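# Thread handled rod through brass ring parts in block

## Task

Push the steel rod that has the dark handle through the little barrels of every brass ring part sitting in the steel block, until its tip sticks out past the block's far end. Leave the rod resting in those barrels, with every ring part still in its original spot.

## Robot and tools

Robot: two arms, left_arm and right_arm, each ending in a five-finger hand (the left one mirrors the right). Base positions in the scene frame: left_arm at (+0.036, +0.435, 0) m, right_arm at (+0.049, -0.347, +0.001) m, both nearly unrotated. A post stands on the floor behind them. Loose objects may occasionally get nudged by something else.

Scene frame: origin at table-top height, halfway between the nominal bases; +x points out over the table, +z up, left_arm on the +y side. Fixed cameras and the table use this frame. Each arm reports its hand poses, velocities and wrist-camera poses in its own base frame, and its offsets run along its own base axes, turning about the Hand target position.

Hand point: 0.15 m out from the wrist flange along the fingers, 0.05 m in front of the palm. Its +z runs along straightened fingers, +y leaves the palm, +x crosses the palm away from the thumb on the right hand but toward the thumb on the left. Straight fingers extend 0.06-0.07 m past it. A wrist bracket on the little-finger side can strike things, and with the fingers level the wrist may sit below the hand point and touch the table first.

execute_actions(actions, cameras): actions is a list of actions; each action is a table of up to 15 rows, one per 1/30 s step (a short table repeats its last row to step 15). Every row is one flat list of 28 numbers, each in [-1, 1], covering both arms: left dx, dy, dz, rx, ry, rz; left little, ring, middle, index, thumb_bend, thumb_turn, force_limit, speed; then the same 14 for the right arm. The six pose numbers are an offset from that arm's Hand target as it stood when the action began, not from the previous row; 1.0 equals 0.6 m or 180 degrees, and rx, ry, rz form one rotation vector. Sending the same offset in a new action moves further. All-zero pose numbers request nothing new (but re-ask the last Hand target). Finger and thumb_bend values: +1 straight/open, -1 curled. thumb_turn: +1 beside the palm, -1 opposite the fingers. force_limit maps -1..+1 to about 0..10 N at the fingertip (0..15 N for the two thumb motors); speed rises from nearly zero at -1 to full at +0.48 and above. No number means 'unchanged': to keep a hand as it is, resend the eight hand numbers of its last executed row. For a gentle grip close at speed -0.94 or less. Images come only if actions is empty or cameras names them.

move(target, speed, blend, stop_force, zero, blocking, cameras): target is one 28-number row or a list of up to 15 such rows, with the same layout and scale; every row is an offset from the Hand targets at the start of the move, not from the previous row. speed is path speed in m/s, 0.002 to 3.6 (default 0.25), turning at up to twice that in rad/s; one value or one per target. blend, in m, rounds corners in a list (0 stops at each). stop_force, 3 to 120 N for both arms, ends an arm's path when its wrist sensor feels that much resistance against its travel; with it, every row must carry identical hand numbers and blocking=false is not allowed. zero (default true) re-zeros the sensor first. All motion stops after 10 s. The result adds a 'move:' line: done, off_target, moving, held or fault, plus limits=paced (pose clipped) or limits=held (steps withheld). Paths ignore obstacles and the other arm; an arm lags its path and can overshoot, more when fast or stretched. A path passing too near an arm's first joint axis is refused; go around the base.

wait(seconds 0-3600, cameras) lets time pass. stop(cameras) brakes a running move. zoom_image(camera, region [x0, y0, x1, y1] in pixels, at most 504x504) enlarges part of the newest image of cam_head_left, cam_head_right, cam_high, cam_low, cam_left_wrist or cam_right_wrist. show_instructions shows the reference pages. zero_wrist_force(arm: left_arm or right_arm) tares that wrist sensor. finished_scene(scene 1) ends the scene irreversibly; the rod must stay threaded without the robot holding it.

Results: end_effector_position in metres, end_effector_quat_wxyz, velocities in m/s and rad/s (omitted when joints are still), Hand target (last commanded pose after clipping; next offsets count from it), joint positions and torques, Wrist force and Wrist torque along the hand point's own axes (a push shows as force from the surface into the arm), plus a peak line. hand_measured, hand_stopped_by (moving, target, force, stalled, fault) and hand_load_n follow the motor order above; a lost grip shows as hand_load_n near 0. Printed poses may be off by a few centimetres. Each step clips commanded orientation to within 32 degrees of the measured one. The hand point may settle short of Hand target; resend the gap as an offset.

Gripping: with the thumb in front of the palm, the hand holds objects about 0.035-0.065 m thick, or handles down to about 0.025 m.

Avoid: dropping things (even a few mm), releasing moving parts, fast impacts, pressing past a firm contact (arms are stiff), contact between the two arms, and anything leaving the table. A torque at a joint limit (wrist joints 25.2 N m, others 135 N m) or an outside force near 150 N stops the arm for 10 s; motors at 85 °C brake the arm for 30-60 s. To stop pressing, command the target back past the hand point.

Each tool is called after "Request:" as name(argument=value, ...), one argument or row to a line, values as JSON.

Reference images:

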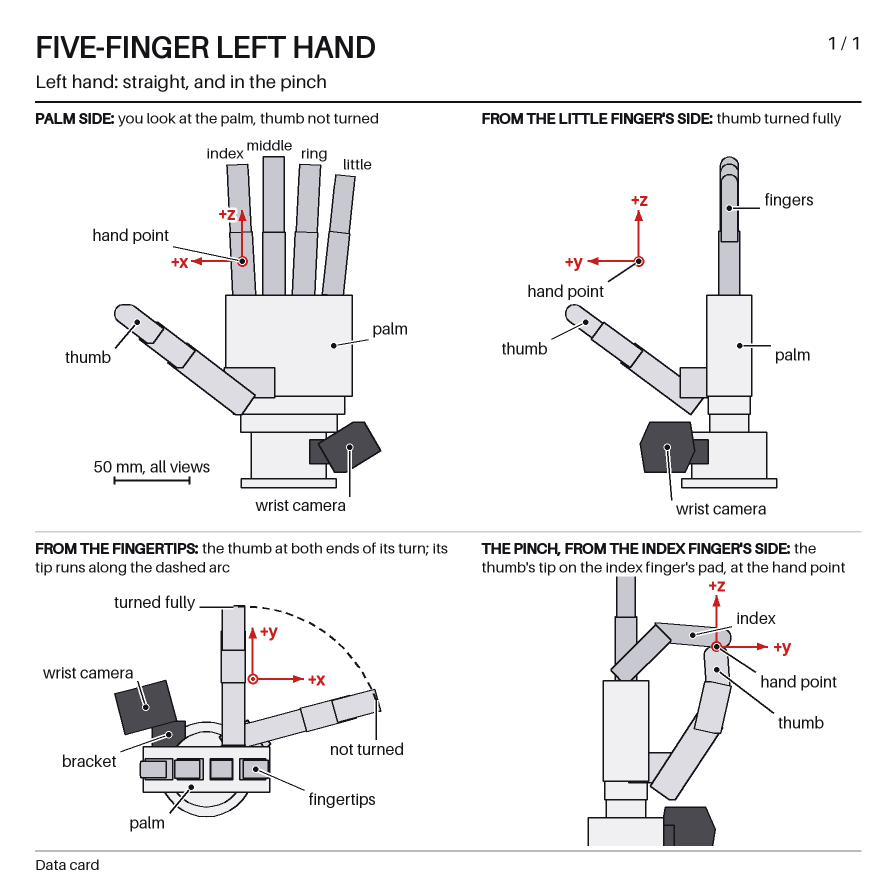

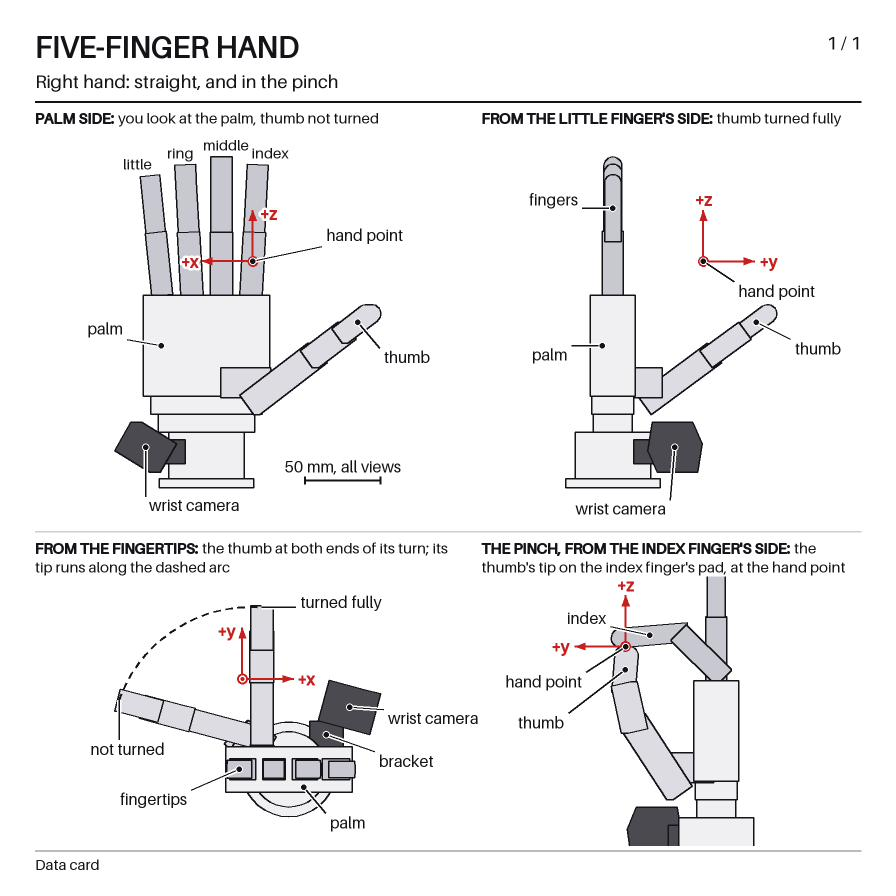

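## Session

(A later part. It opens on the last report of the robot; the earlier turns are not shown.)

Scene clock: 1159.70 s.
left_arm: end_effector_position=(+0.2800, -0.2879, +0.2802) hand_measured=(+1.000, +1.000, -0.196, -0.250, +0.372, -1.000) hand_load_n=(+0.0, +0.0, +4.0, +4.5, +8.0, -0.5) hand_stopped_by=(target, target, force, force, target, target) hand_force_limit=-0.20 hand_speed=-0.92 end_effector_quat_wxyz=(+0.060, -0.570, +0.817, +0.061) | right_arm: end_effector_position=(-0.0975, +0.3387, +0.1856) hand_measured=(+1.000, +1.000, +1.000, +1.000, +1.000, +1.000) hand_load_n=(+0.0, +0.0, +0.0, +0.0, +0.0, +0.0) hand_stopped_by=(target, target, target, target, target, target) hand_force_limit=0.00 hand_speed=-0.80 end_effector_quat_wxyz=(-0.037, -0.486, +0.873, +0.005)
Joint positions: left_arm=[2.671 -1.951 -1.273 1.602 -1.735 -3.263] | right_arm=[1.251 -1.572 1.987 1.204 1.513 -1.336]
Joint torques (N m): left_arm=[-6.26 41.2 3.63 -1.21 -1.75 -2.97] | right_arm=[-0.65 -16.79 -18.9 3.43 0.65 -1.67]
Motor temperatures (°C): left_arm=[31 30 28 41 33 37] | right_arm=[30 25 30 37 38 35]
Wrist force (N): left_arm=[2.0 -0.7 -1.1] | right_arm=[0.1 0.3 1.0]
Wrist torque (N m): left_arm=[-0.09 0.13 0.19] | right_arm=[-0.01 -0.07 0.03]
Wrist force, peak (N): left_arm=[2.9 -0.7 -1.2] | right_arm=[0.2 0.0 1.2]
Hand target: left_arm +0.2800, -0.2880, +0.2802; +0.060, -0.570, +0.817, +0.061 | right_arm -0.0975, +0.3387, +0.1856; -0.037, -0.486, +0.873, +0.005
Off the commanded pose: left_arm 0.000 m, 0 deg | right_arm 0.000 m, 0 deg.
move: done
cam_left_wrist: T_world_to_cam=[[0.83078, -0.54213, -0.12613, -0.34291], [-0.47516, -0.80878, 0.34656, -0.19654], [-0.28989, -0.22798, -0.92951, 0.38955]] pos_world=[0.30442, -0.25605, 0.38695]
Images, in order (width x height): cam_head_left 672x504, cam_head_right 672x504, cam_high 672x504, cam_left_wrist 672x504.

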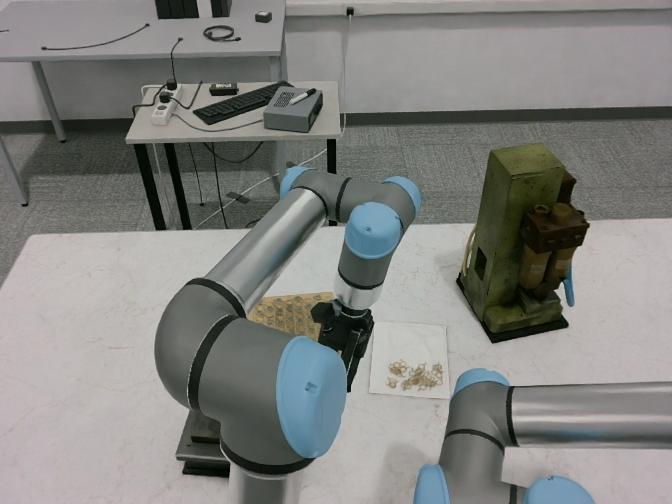

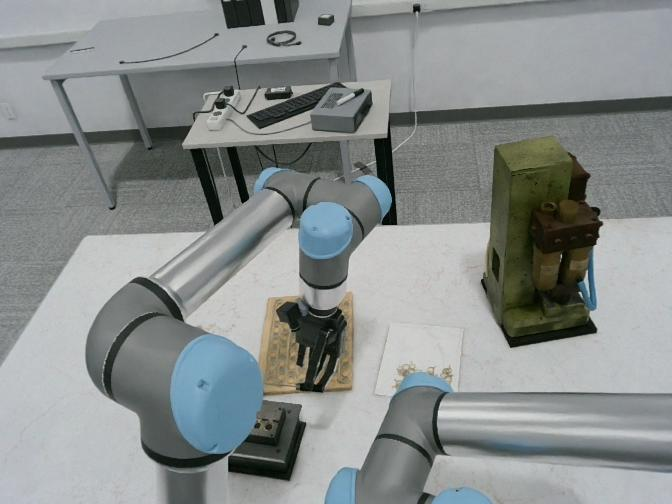

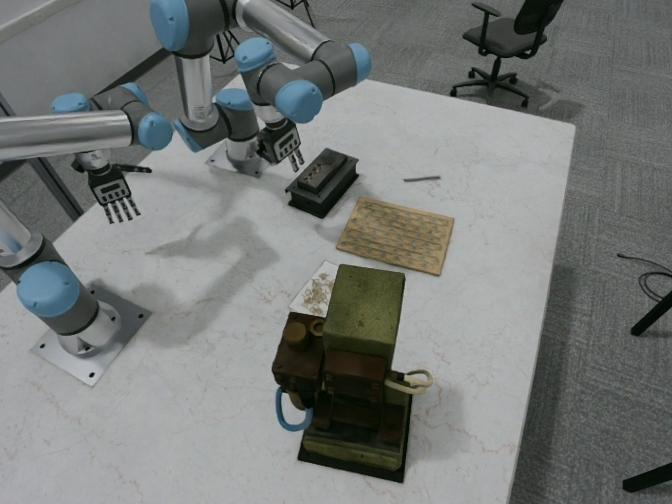

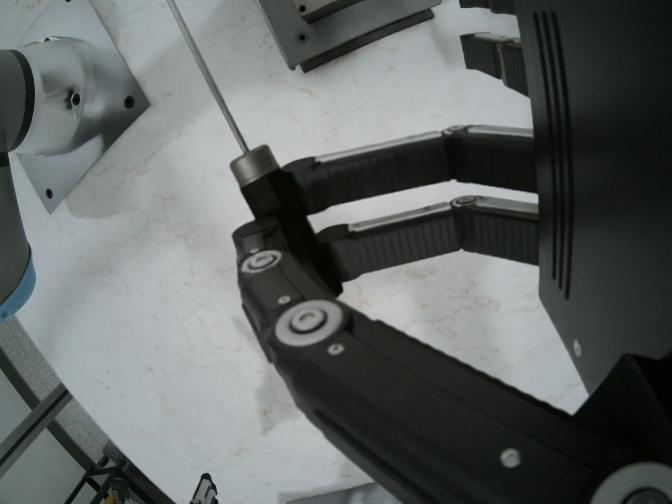

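Request:
move(
  target=[
    [0,0,0,0,0,0, 1,1,-0.35,-0.35,0.37,-1,-0.2,-0.92, 0.5792,-0.2312,0.1573,0.1264,-0.2001,0.2970,1,1,1,1,1,1,0,-0.8],
    [0,0,0,0,0,0, 1,1,-0.35,-0.35,0.37,-1,-0.2,-0.92, 0.8558,-0.0645,0.1073,0.2528,-0.4002,0.5941,1,1,1,1,1,1,0,-0.8],
  ],
  speed=0.25,
  blend=[0.08, 0],
  cameras=["cam_right_wrist", "cam_high","cam_head_left","cam_head_right"],
)

Scene clock: 1322.23 s.
left_arm: end_effector_position=(+0.2800, -0.2880, +0.2802) hand_measured=(+1.000, +1.000, -0.196, -0.250, +0.372, -1.000) hand_load_n=(+0.0, +0.0, +4.0, +4.0, +8.0, -0.5) hand_stopped_by=(target, target, force, force, target, target) hand_force_limit=-0.20 hand_speed=-0.92 end_effector_quat_wxyz=(+0.060, -0.570, +0.817, +0.061) | right_arm: end_effector_position=(+0.3845, +0.2813, +0.2552) hand_measured=(+1.000, +1.000, +1.000, +1.000, +1.000, +1.000) hand_load_n=(+0.0, +0.0, +0.0, +0.0, +0.0, +0.0) hand_stopped_by=(target, target, target, target, target, target) hand_force_limit=0.00 hand_speed=-0.80 end_effector_quat_wxyz=(-0.528, +0.844, -0.092, -0.006)
Joint positions: left_arm=[2.671 -1.951 -1.273 1.602 -1.735 -3.264] | right_arm=[-0.137 -1.262 1.679 1.234 0.461 -4.682]
Joint torques (N m): left_arm=[-6.56 43.4 3.15 -2.76 -1.4 -2.77] | right_arm=[-0.3 -30.13 -17.98 2.97 -1.5 -0.64]
Wrist force (N): left_arm=[1.9 -0.7 -1.5] | right_arm=[-0.1 0.9 0.1]
Wrist torque (N m): left_arm=[-0.07 0.11 0.23] | right_arm=[0.28 -0.10 0.01]
Wrist force, peak (N): left_arm=[2.2 -0.6 -1.6] | right_arm=[3.7 0.5 1.9]
Hand target: left_arm +0.2800, -0.2880, +0.2802; +0.060, -0.570, +0.817, +0.061 | right_arm +0.3845, +0.2813, +0.2552; -0.528, +0.844, -0.092, -0.006 (not the last commanded pose)
Off the commanded pose: left_arm 0.000 m, 0 deg | right_arm 0.037 m, 13 deg.
FORCE FAULT: contact force on the right arm reached its limit, and that arm stopped. The contact can be on any part of that arm, not only on its tool. That arm's remaining commands of this call were not run. That arm is still stopped at the end of this call. That arm stays stopped for about 10 more seconds. Until then a move that you send moves the other arm only, and its call returns only when the move has ended. Once the stop has ended, the next robot result says so. If the stop ends while you think or write, that arm runs what you send next, counted from a new Hand target: where the arm stands when the stop ends. While its stop runs, that arm, its gripper or tool too, takes no new command. Until it ends, the stop uses up actions while you think or wait. An arm that is not stopped still takes commands.
move: fault (right_arm); path passed 1 of 2 targets
cam_right_wrist: T_world_to_cam=[[0.08391, -0.44675, -0.89071, 0.32137], [-0.88413, -0.44569, 0.14025, 0.42804], [-0.45964, 0.77574, -0.43239, 0.18065]] pos_world=[0.43451, 0.19421, 0.30433]
Images, in order (width x height): cam_head_left 672x504, cam_head_right 672x504, cam_high 672x504, cam_right_wrist 672x504.

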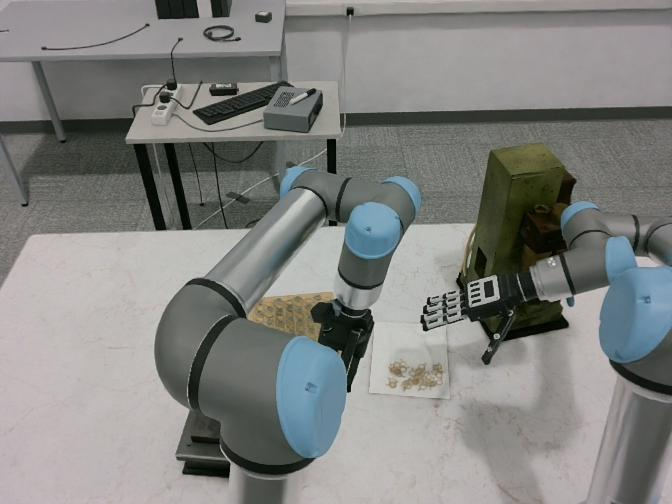

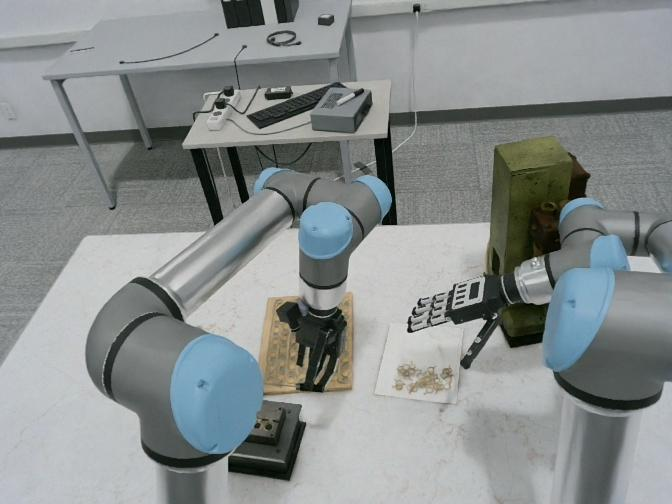

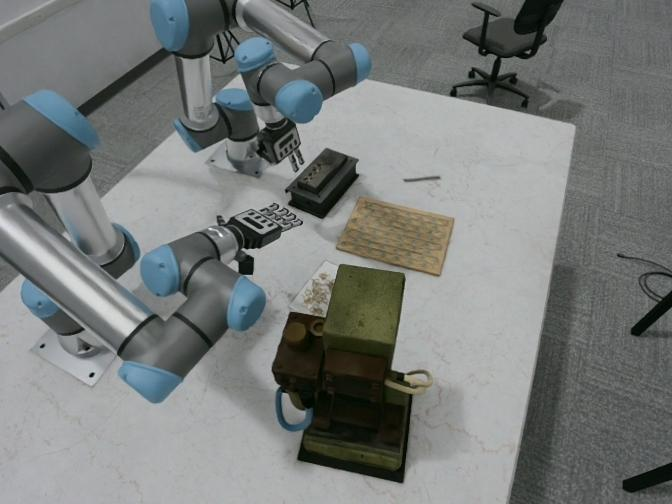

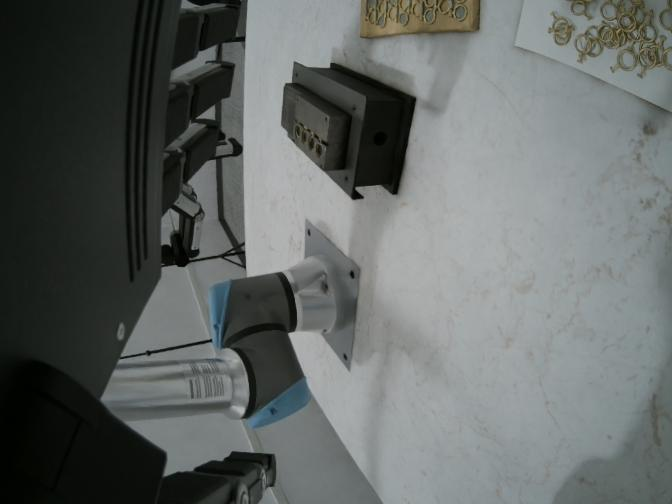

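Request:
wait(
  seconds=1,
)

Scene clock: 1342.97 s.
left_arm: end_effector_position=(+0.2800, -0.2880, +0.2802) hand_measured=(+1.000, +1.000, -0.196, -0.250, +0.372, -1.000) hand_load_n=(+0.0, +0.0, +4.0, +4.5, +7.5, -0.5) hand_stopped_by=(target, target, force, force, target, target) hand_force_limit=-0.20 hand_speed=-0.92 end_effector_quat_wxyz=(+0.060, -0.570, +0.817, +0.061) | right_arm: end_effector_position=(+0.3845, +0.2813, +0.2552) hand_measured=(+1.000, +1.000, +1.000, +1.000, +1.000, +1.000) hand_load_n=(+0.0, +0.0, +0.0, +0.0, +0.0, -0.5) hand_stopped_by=(target, target, target, target, target, target) hand_force_limit=0.00 hand_speed=-0.80 end_effector_quat_wxyz=(-0.528, +0.844, -0.092, -0.006)
Joint positions: left_arm=[2.671 -1.951 -1.273 1.602 -1.735 -3.264] | right_arm=[-0.137 -1.262 1.679 1.234 0.461 -4.682]
Joint torques (N m): left_arm=[-6.36 43.18 3.86 -2.8 -1.13 -2.53] | right_arm=[-0.24 -30.8 -17.02 2.84 -1.43 0.2]
Wrist force (N): left_arm=[1.9 -0.8 -1.4] | right_arm=[0.0 0.9 0.3]
Wrist torque (N m): left_arm=[-0.09 0.12 0.23] | right_arm=[0.26 -0.13 0.01]
Wrist force, peak (N): left_arm=[2.3 -0.6 -1.3] | right_arm=[0.0 1.1 0.4]
Hand target: left_arm +0.2800, -0.2880, +0.2802; +0.060, -0.570, +0.817, +0.061 | right_arm +0.3845, +0.2813, +0.2552; -0.528, +0.844, -0.092, -0.006 (not the last commanded pose)
Off the commanded pose: left_arm 0.000 m, 0 deg | right_arm 0.037 m, 13 deg.
FORCE FAULT, CONTINUED: the right arm's stop, for the force fault that an earlier result reported, is over. The rest of the stop counts as 19 of the actions that you can send in this scene. That arm's target is now where it stood when the stop ended, not its last command. That arm accepts commands again.
wait: 1.00 s; at rest from the start

Request:
move(
  target=[0,0,0,0,0,0, 1,1,-0.35,-0.35,0.37,-1,-0.2,-0.92, -0.04,0,-0.0587,0.0249,-0.0381,0.0574,1,1,1,1,1,1,0,-0.8],
  speed=0.06,
  cameras=["cam_right_wrist", "cam_high","cam_head_left"],
)

Scene clock: 1353.87 s.
left_arm: end_effector_position=(+0.2800, -0.2880, +0.2802) hand_measured=(+1.000, +1.000, -0.196, -0.250, +0.372, -1.000) hand_load_n=(+0.0, +0.0, +4.0, +4.5, +8.0, -0.5) hand_stopped_by=(target, target, force, force, target, target) hand_force_limit=-0.20 hand_speed=-0.92 end_effector_quat_wxyz=(+0.060, -0.570, +0.817, +0.061) | right_arm: end_effector_position=(+0.3605, +0.2812, +0.2199) hand_measured=(+1.000, +1.000, +1.000, +1.000, +1.000, +1.000) hand_load_n=(+0.0, +0.0, +0.0, +0.0, +0.0, +0.0) hand_stopped_by=(target, target, target, target, target, target) hand_force_limit=0.00 hand_speed=-0.80 end_effector_quat_wxyz=(-0.562, +0.827, +0.016, -0.007)
Joint positions: left_arm=[2.671 -1.951 -1.273 1.602 -1.735 -3.264] | right_arm=[-0.157 -1.196 1.83 1.379 0.42 -5.198]
Joint torques (N m): left_arm=[-4.88 40.58 3.76 -2.77 -0.53 -2.62] | right_arm=[-9.7 -43.99 -21.97 1.38 -3.15 0.07]
Wrist force (N): left_arm=[2.1 -0.8 -1.1] | right_arm=[0.0 1.1 0.6]
Wrist torque (N m): left_arm=[-0.10 0.11 0.25] | right_arm=[0.33 -0.12 -0.05]
Wrist force, peak (N): left_arm=[2.2 -0.9 -1.5] | right_arm=[-0.3 1.2 0.5]
Hand target: left_arm +0.2800, -0.2880, +0.2802; +0.060, -0.570, +0.817, +0.061 | right_arm +0.3605, +0.2813, +0.2200; -0.562, +0.827, +0.016, -0.007
Off the commanded pose: left_arm 0.000 m, 0 deg | right_arm 0.000 m, 0 deg.
move: done
cam_right_wrist: T_world_to_cam=[[0.26294, -0.34487, -0.90107, 0.20107], [-0.7975, -0.60332, -0.00181, 0.45611], [-0.54301, 0.71908, -0.43367, 0.20064]] pos_world=[0.41983, 0.20025, 0.26901]
Images, in order (width x height): cam_head_left 672x504, cam_high 672x504, cam_right_wrist 672x504.

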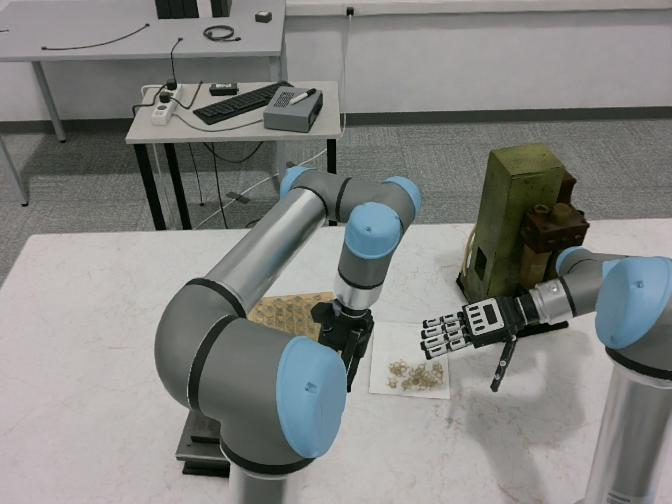

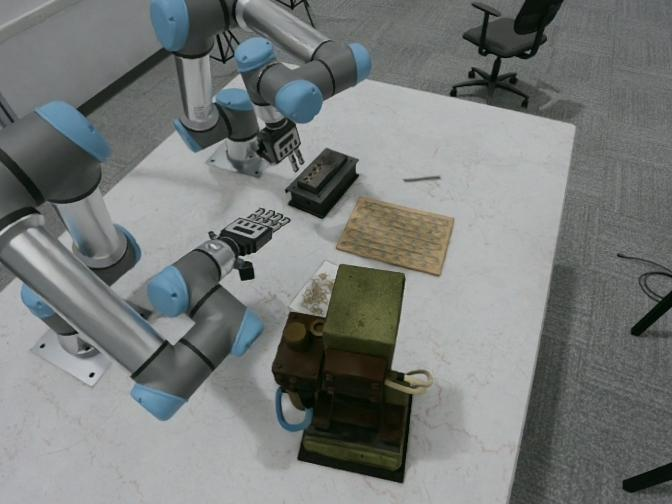

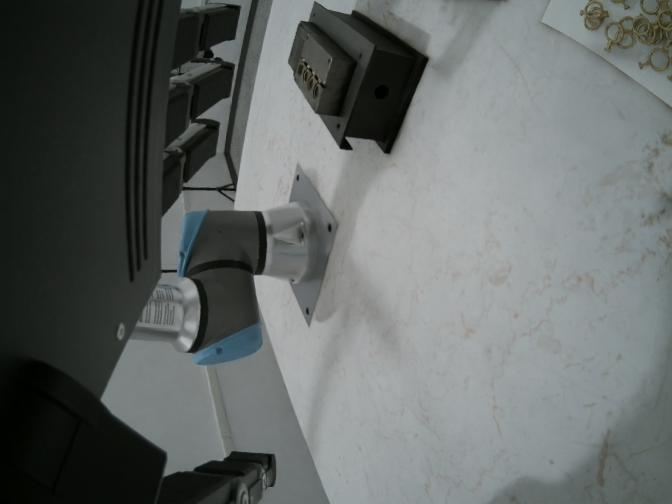

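Request:
zoom_image(
  camera="cam_right_wrist",
  region=[270, 0, 440, 160],
)

Scaled by 2.965 from the camera's image (finer frame: 960x720).

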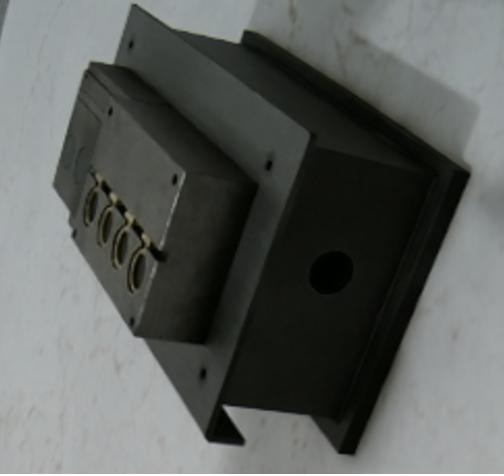

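Request:
move(
  target=[
    [-0.05,0,0.12,0,0,0, 1,1,-0.35,-0.35,0.37,-1,-0.2,-0.92, 0.04,0,0,0,0,0,1,1,1,1,1,1,0,-0.8],
    [-0.05,0,0.12,0,0,0, 1,1,-0.35,-0.35,0.37,-1,-0.2,-0.92, 0.0925,0.3678,-0.0917,0,0,0,1,1,1,1,1,1,0,-0.8],
  ],
  speed=0.1,
  blend=[0.02,0],
  cameras=["cam_right_wrist", "cam_high"],
)

Scene clock: 1372.40 s.
left_arm: end_effector_position=(+0.2549, -0.2880, +0.3404) hand_measured=(+1.000, +1.000, -0.196, -0.250, +0.372, -1.000) hand_load_n=(+0.0, +0.0, +4.0, +4.0, +8.0, -0.5) hand_stopped_by=(target, target, force, force, target, target) hand_force_limit=-0.20 hand_speed=-0.92 end_effector_quat_wxyz=(+0.061, -0.570, +0.817, +0.061) | right_arm: end_effector_position=(+0.3758, +0.2814, +0.2198) hand_measured=(+1.000, +1.000, +1.000, +1.000, +1.000, +1.000) hand_load_n=(+0.0, +0.0, +0.0, +0.0, +0.0, +0.0) hand_stopped_by=(target, target, target, target, target, target) hand_force_limit=0.00 hand_speed=-0.80 end_effector_quat_wxyz=(-0.562, +0.827, +0.016, -0.008)
Joint positions: left_arm=[2.644 -1.902 -1.188 1.464 -1.734 -3.291] | right_arm=[-0.151 -1.164 1.78 1.386 0.417 -5.185]
Joint torques (N m): left_arm=[6.88 24.04 5.51 -3 -0.56 3.27] | right_arm=[-1.21 -32.91 -17.08 2.78 -1.31 0.33]
Wrist force (N): left_arm=[2.0 -0.6 -1.1] | right_arm=[0.1 0.8 0.4]
Wrist torque (N m): left_arm=[-0.07 0.11 0.33] | right_arm=[0.28 -0.14 0.09]
Wrist force, peak (N): left_arm=[2.1 0.1 -1.9] | right_arm=[0.6 1.3 0.2]
Hand target: left_arm +0.2549, -0.2880, +0.3404; +0.060, -0.570, +0.817, +0.061 (not the last commanded pose) | right_arm +0.3758, +0.2814, +0.2198; -0.562, +0.827, +0.016, -0.008 (not the last commanded pose)
Off the commanded pose: left_arm 0.013 m, 0 deg | right_arm 0.231 m, 0 deg.
FORCE FAULT: contact force on the right arm reached its limit, and that arm stopped. The contact can be on any part of that arm, not only on its tool. That arm's remaining commands of this call were not run. That arm is still stopped at the end of this call. That arm stays stopped for about 10 more seconds. Until then a move that you send moves the other arm only, and its call returns only when the move has ended. Once the stop has ended, the next robot result says so. If the stop ends while you think or write, that arm runs what you send next, counted from a new Hand target: where the arm stands when the stop ends. While its stop runs, that arm, its gripper or tool too, takes no new command. Until it ends, the stop uses up actions while you think or wait. An arm that is not stopped still takes commands.
move: fault (right_arm), off_target (left_arm; braked at the fault stop of right_arm); path passed 0 of 2 targets
cam_right_wrist: T_world_to_cam=[[0.26222, -0.34452, -0.90141, 0.19714], [-0.79734, -0.60354, -0.00127, 0.4682], [-0.5436, 0.71906, -0.43296, 0.20881]] pos_world=[0.43513, 0.20035, 0.26871]
Images, in order (width x height): cam_high 672x504, cam_right_wrist 672x504.

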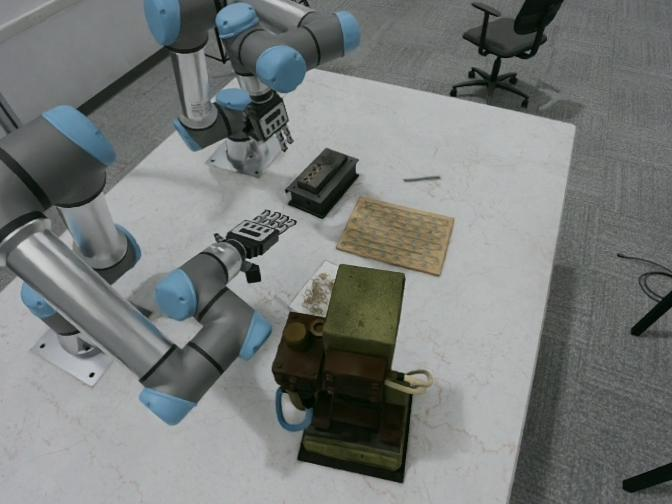

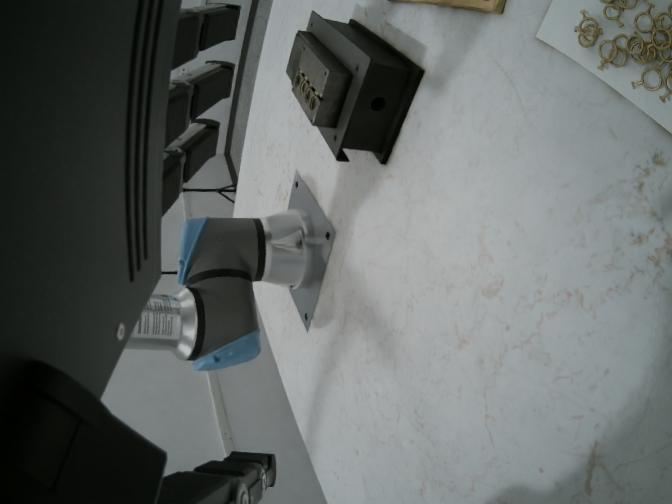

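Request:
move(
  target=[0,0,0.2,0,0,0, 1,1,-0.35,-0.35,0.37,-1,-0.2,-0.92, 0,0,0,0,0,0,1,1,1,1,1,1,0,-0.8],
  speed=0.1,
)

Scene clock: 1515.07 s.
left_arm: end_effector_position=(+0.2549, -0.2880, +0.4603) hand_measured=(+1.000, +1.000, -0.196, -0.250, +0.372, -1.000) hand_load_n=(+0.5, +0.0, +4.0, +4.5, +7.5, -0.5) hand_stopped_by=(target, target, force, force, target, target) hand_force_limit=-0.20 hand_speed=-0.92 end_effector_quat_wxyz=(+0.060, -0.570, +0.817, +0.061) | right_arm: end_effector_position=(+0.3758, +0.2814, +0.2198) hand_measured=(+1.000, +1.000, +1.000, +1.000, +1.000, +1.000) hand_load_n=(+0.0, +0.0, +0.0, +0.0, +0.0, +0.0) hand_stopped_by=(target, target, target, target, target, target) hand_force_limit=0.00 hand_speed=-0.80 end_effector_quat_wxyz=(-0.562, +0.827, +0.016, -0.008)
Joint positions: left_arm=[2.645 -1.978 -0.766 1.118 -1.734 -3.29] | right_arm=[-0.151 -1.164 1.78 1.386 0.417 -5.185]
Joint torques (N m): left_arm=[-6.06 41.75 17.6 -3.36 -1.07 -2.9] | right_arm=[-0.43 -33.64 -14.91 2.88 -1.27 0.09]
Wrist force (N): left_arm=[2.2 -0.8 -1.3] | right_arm=[0.1 0.9 0.5]
Wrist torque (N m): left_arm=[-0.08 0.08 0.30] | right_arm=[0.30 -0.14 0.09]
Wrist force, peak (N): left_arm=[2.2 -0.6 -2.3] | right_arm=[-0.1 1.3 0.7]
Hand target: left_arm +0.2549, -0.2880, +0.4604; +0.060, -0.570, +0.817, +0.061 | right_arm +0.3758, +0.2814, +0.2198; -0.562, +0.827, +0.016, -0.008
Off the commanded pose: left_arm 0.000 m, 0 deg | right_arm 0.000 m, 0 deg.
FORCE FAULT, CONTINUED: the right arm's stop, for the force fault that an earlier result reported, is over. The rest of the stop counts as 19 of the actions that you can send in this scene. The stop ended before this call began, so that arm ran this call's commands, counted from a new Hand target: where the arm stood when the stop ended.
move: done

Request:
move(
  target=[
    [0,0,0,0,0,0, 1,1,-0.35,-0.35,0.37,-1,-0.2,-0.92, -0.13,0,0,0,0,0,1,1,1,1,1,1,0,-0.8],
    [0,0,0,0,0,0, 1,1,-0.35,-0.35,0.37,-1,-0.2,-0.92, -0.378,0.0277,-0.035,-0.0435,-0.2194,-0.1084,1,1,1,1,1,1,0,-0.8],
  ],
  speed=0.1,
  blend=[0.02,0],
  cameras=["cam_right_wrist", "cam_high","cam_head_right"],
)

Scene clock: 1522.80 s.
left_arm: end_effector_position=(+0.2549, -0.2880, +0.4604) hand_measured=(+1.000, +1.000, -0.196, -0.250, +0.372, -1.000) hand_load_n=(+0.0, +0.0, +4.0, +4.5, +8.0, +0.0) hand_stopped_by=(target, target, force, force, target, target) hand_force_limit=-0.20 hand_speed=-0.92 end_effector_quat_wxyz=(+0.060, -0.570, +0.817, +0.061) | right_arm: end_effector_position=(+0.3758, +0.2814, +0.2198) hand_measured=(+1.000, +1.000, +1.000, +1.000, +1.000, +1.000) hand_load_n=(+0.0, +0.0, +0.0, +0.0, +0.0, +0.0) hand_stopped_by=(target, target, target, target, target, target) hand_force_limit=0.00 hand_speed=-0.80 end_effector_quat_wxyz=(-0.562, +0.827, +0.016, -0.008)
Joint positions: left_arm=[2.645 -1.978 -0.766 1.118 -1.734 -3.29] | right_arm=[-0.151 -1.164 1.78 1.386 0.417 -5.185]
Joint torques (N m): left_arm=[-6.18 42.33 29.2 -3.86 -0.98 -2.97] | right_arm=[-1.16 -32.97 -14.92 2.67 -1.21 0.07]
Wrist force (N): left_arm=[2.2 -0.8 -1.3] | right_arm=[0.1 1.0 0.4]
Wrist torque (N m): left_arm=[-0.08 0.09 0.31] | right_arm=[0.32 -0.14 0.09]
Wrist force, peak (N): left_arm=[2.4 -1.0 -1.4] | right_arm=[0.1 1.2 0.5]
Hand target: left_arm +0.2549, -0.2880, +0.4604; +0.060, -0.570, +0.817, +0.061 | right_arm +0.3758, +0.2814, +0.2198; -0.562, +0.827, +0.016, -0.008
move: not run (at target 2 of 2 right_arm's wrist lies too close to its first joint's axis: tilt that pose or move it outward; nothing was sent)
cam_right_wrist: T_world_to_cam=[[0.26222, -0.34452, -0.90141, 0.19714], [-0.79734, -0.60354, -0.00127, 0.4682], [-0.5436, 0.71906, -0.43296, 0.20881]] pos_world=[0.43513, 0.20035, 0.26871]
Images, in order (width x height): cam_head_right 672x504, cam_high 672x504, cam_right_wrist 672x504.

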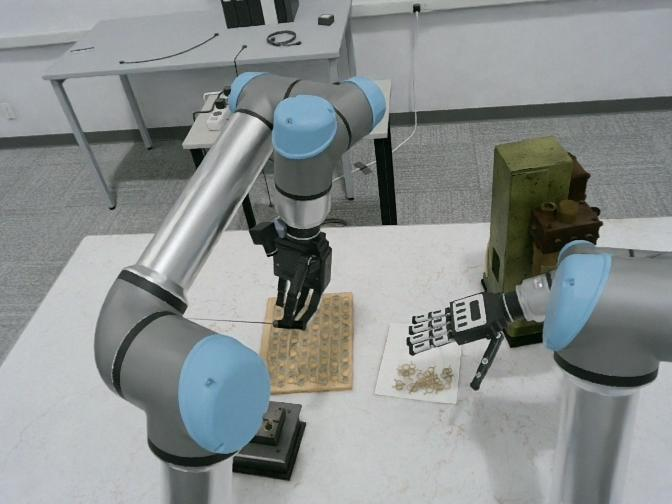

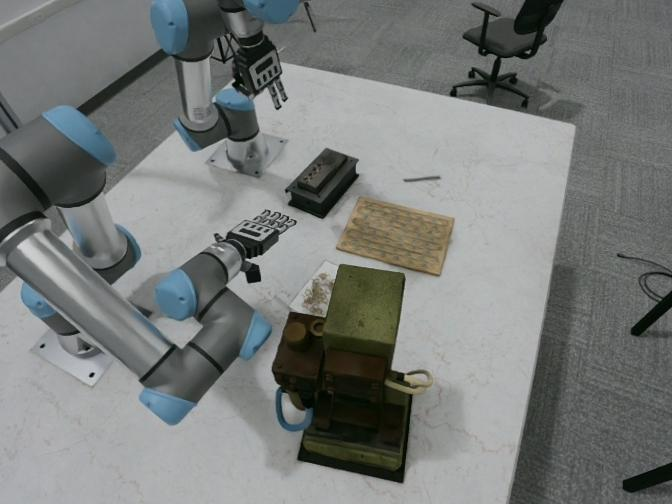

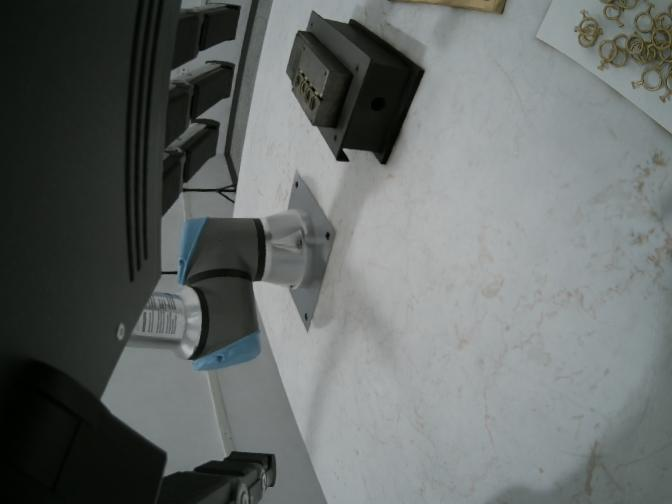

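Request:
move(
  target=[
    [0,0,0,0,0,0, 1,1,-0.35,-0.35,0.37,-1,-0.2,-0.92, -0.13,0,0,0,0,0,1,1,1,1,1,1,0,-0.8],
    [0,0,0,0,0,0, 1,1,-0.35,-0.35,0.37,-1,-0.2,-0.92, -0.16,0.231,0.05,-0.0435,-0.2194,-0.1084,1,1,1,1,1,1,0,-0.8],
  ],
  speed=0.08,
  blend=[0.02,0],
  cameras=["cam_right_wrist", "cam_high","cam_head_right"],
)

Scene clock: 1541.70 s.
left_arm: end_effector_position=(+0.2549, -0.2880, +0.4604) hand_measured=(+1.000, +1.000, -0.196, -0.250, +0.372, -1.000) hand_load_n=(+0.0, +0.0, +4.0, +4.5, +7.5, -0.5) hand_stopped_by=(target, target, force, force, target, target) hand_force_limit=-0.20 hand_speed=-0.92 end_effector_quat_wxyz=(+0.060, -0.570, +0.817, +0.061) | right_arm: end_effector_position=(+0.2797, +0.4201, +0.2497) hand_measured=(+1.000, +1.000, +1.000, +1.000, +1.000, +1.000) hand_load_n=(+0.0, +0.0, +0.0, +0.0, +0.0, +0.0) hand_stopped_by=(target, target, target, target, target, target) hand_force_limit=0.00 hand_speed=-0.80 end_effector_quat_wxyz=(-0.461, +0.807, +0.066, +0.363)
Joint positions: left_arm=[2.645 -1.978 -0.766 1.118 -1.734 -3.29] | right_arm=[0.564 -1.789 2.031 0.103 1.173 -4.028]
Joint torques (N m): left_arm=[-4.9 42.36 20.17 -2.17 -0.6 -2.76] | right_arm=[-6.99 -22.51 -21.52 0 0.5 0.73]
Wrist force (N): left_arm=[2.2 -1.0 -1.2] | right_arm=[0.2 0.5 0.2]
Wrist torque (N m): left_arm=[-0.11 0.09 0.32] | right_arm=[0.29 -0.04 -0.12]
Wrist force, peak (N): left_arm=[2.5 -1.0 -1.3] | right_arm=[-0.3 1.3 0.9]
Hand target: left_arm +0.2549, -0.2880, +0.4604; +0.060, -0.570, +0.817, +0.061 | right_arm +0.2798, +0.4200, +0.2498; -0.461, +0.807, +0.066, +0.363
Off the commanded pose: left_arm 0.000 m, 0 deg | right_arm 0.000 m, 0 deg.
move: done
cam_right_wrist: T_world_to_cam=[[0.60758, -0.60269, -0.51731, 0.21302], [-0.78497, -0.3563, -0.50683, 0.49437], [0.12115, 0.71401, -0.68957, -0.0499]] pos_world=[0.26468, 0.34016, 0.32635]
Images, in order (width x height): cam_head_right 672x504, cam_high 672x504, cam_right_wrist 672x504.

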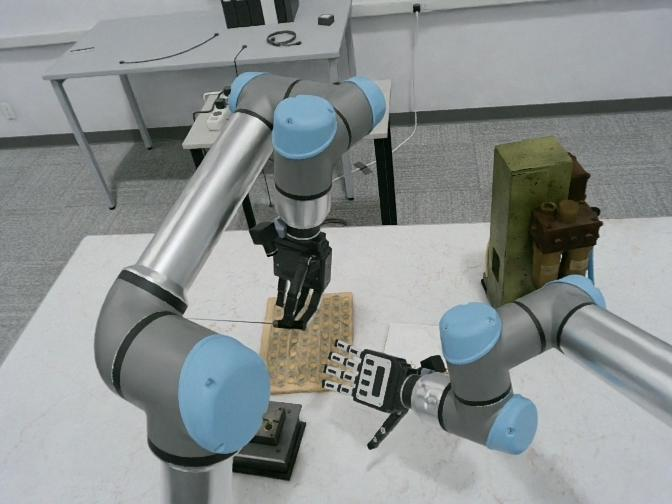

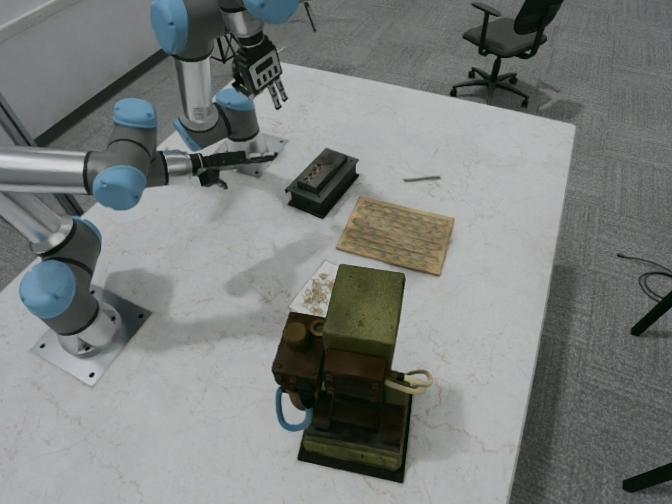

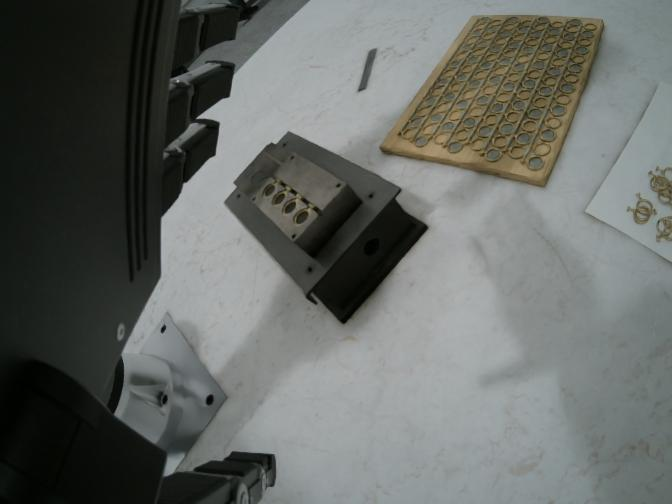

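Request:
zoom_image(
  camera="cam_right_wrist",
  region=[220, 120, 420, 320],
)

Request:
zoom_image(
  camera="cam_right_wrist",
  region=[250, 170, 350, 250],
)

Scaled by 2.520 from the camera's image (finer frame: 960x720).

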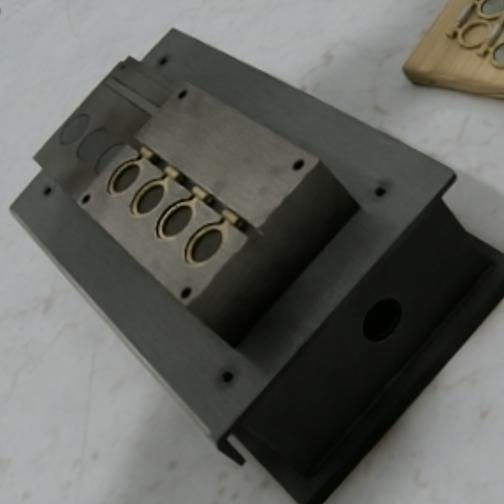

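Scaled by 5.040 from the camera's image (finer frame: 960x720).

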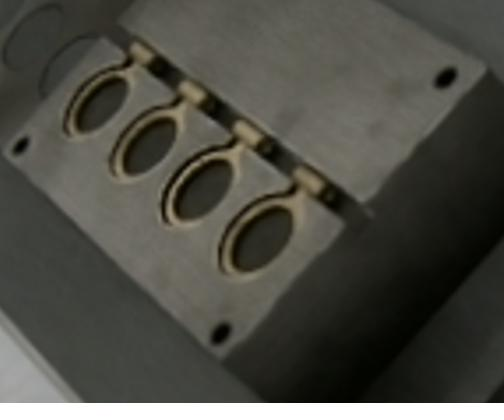

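Request:
move(
  target=[0,0,0,0,0,0, 1,1,-0.35,-0.35,0.37,-1,-0.2,-0.92, -0.1168,0.2362,-0.1113,-0.0767,-0.1888,-0.1305,1,1,1,1,1,1,0,-0.8],
  speed=0.08,
  cameras=["cam_right_wrist", "cam_high","cam_head_right"],
)

Scene clock: 1643.17 s.
left_arm: end_effector_position=(+0.2549, -0.2880, +0.4604) hand_measured=(+1.000, +1.000, -0.196, -0.250, +0.372, -1.000) hand_load_n=(+0.0, +0.0, +4.0, +4.5, +7.5, -0.5) hand_stopped_by=(target, target, force, force, target, target) hand_force_limit=-0.20 hand_speed=-0.92 end_effector_quat_wxyz=(+0.060, -0.570, +0.817, +0.061) | right_arm: end_effector_position=(+0.2096, +0.5618, +0.1830) hand_measured=(+1.000, +1.000, +1.000, +1.000, +1.000, +1.000) hand_load_n=(+0.0, +0.0, +0.0, +0.0, +0.0, +0.0) hand_stopped_by=(target, target, target, target, target, target) hand_force_limit=0.00 hand_speed=-0.80 end_effector_quat_wxyz=(-0.241, +0.712, +0.076, +0.655)
Joint positions: left_arm=[2.645 -1.978 -0.766 1.118 -1.734 -3.29] | right_arm=[1.373 -1.182 1.784 -0.562 2.484 -4.433]
Joint torques (N m): left_arm=[-4.83 42.34 8.51 -1.92 -0.28 -2.96] | right_arm=[-13.95 -44.66 -12.61 -0.06 -1.16 1.35]
Wrist force (N): left_arm=[2.2 -0.8 -1.5] | right_arm=[0.2 0.4 1.0]
Wrist torque (N m): left_arm=[-0.08 0.08 0.31] | right_arm=[0.24 -0.06 -0.14]
Wrist force, peak (N): left_arm=[2.4 -1.1 -1.4] | right_arm=[0.0 0.9 1.2]
Hand target: left_arm +0.2549, -0.2880, +0.4604; +0.060, -0.570, +0.817, +0.061 | right_arm +0.2097, +0.5617, +0.1830; -0.241, +0.712, +0.075, +0.655
Off the commanded pose: left_arm 0.000 m, 0 deg | right_arm 0.000 m, 0 deg.
move: done
cam_right_wrist: T_world_to_cam=[[0.44597, -0.89505, 0.00084, 0.40979], [-0.49839, -0.24911, -0.83039, 0.39489], [0.74345, 0.36991, -0.55717, -0.14992]] pos_world=[0.12551, 0.52061, 0.24404]
Images, in order (width x height): cam_head_right 672x504, cam_high 672x504, cam_right_wrist 672x504.

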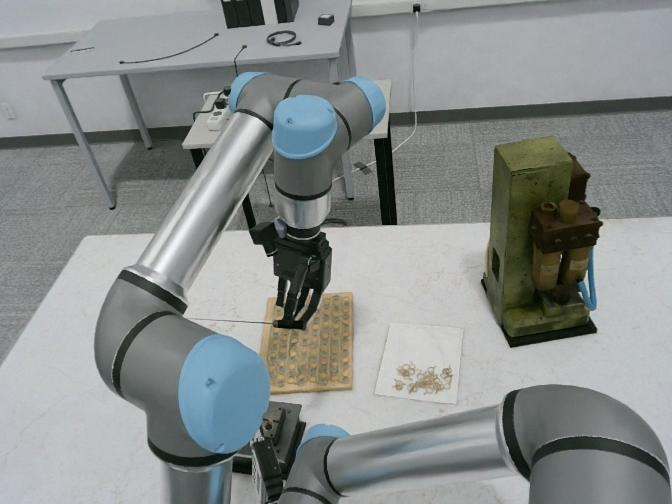

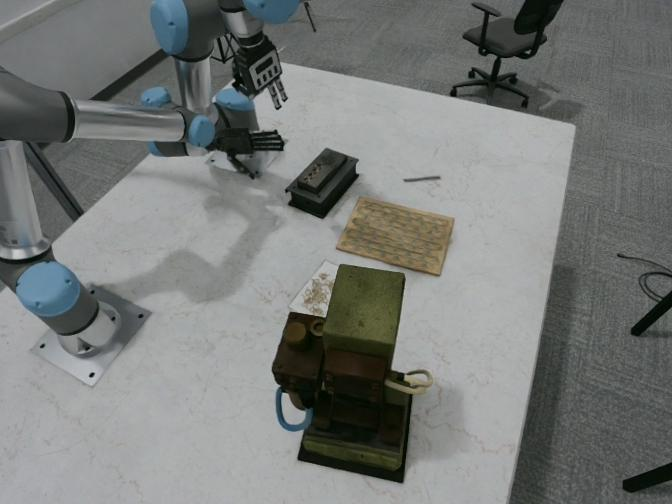

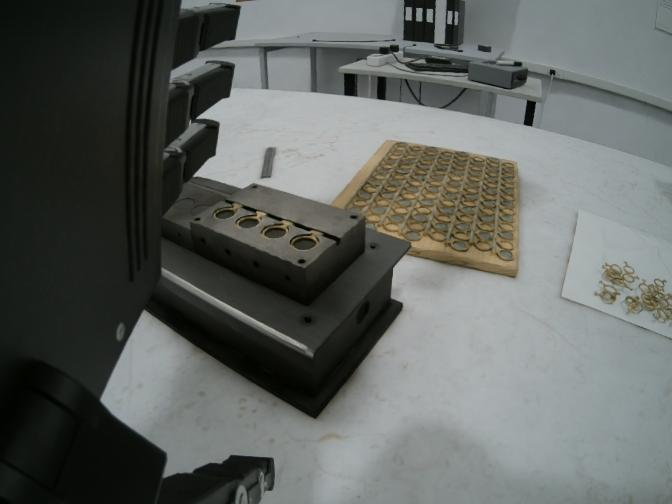

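Excellent view. Zoom in.

Request:
zoom_image(
  camera="cam_right_wrist",
  region=[190, 180, 370, 320],
)

Request:
zoom_image(
  camera="cam_right_wrist",
  region=[280, 200, 370, 270],
)

Scaled by 2.800 from the camera's image (finer frame: 960x720).

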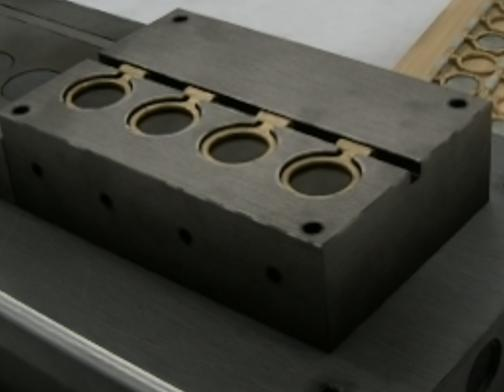

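Scaled by 5.600 from the camera's image (finer frame: 960x720).

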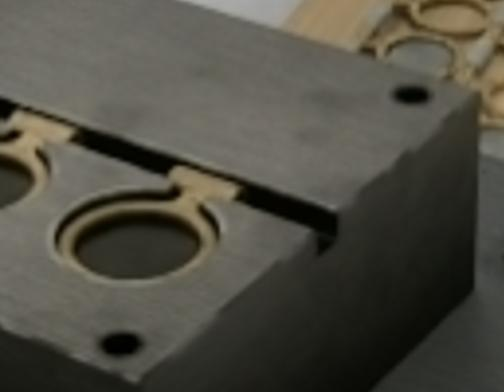

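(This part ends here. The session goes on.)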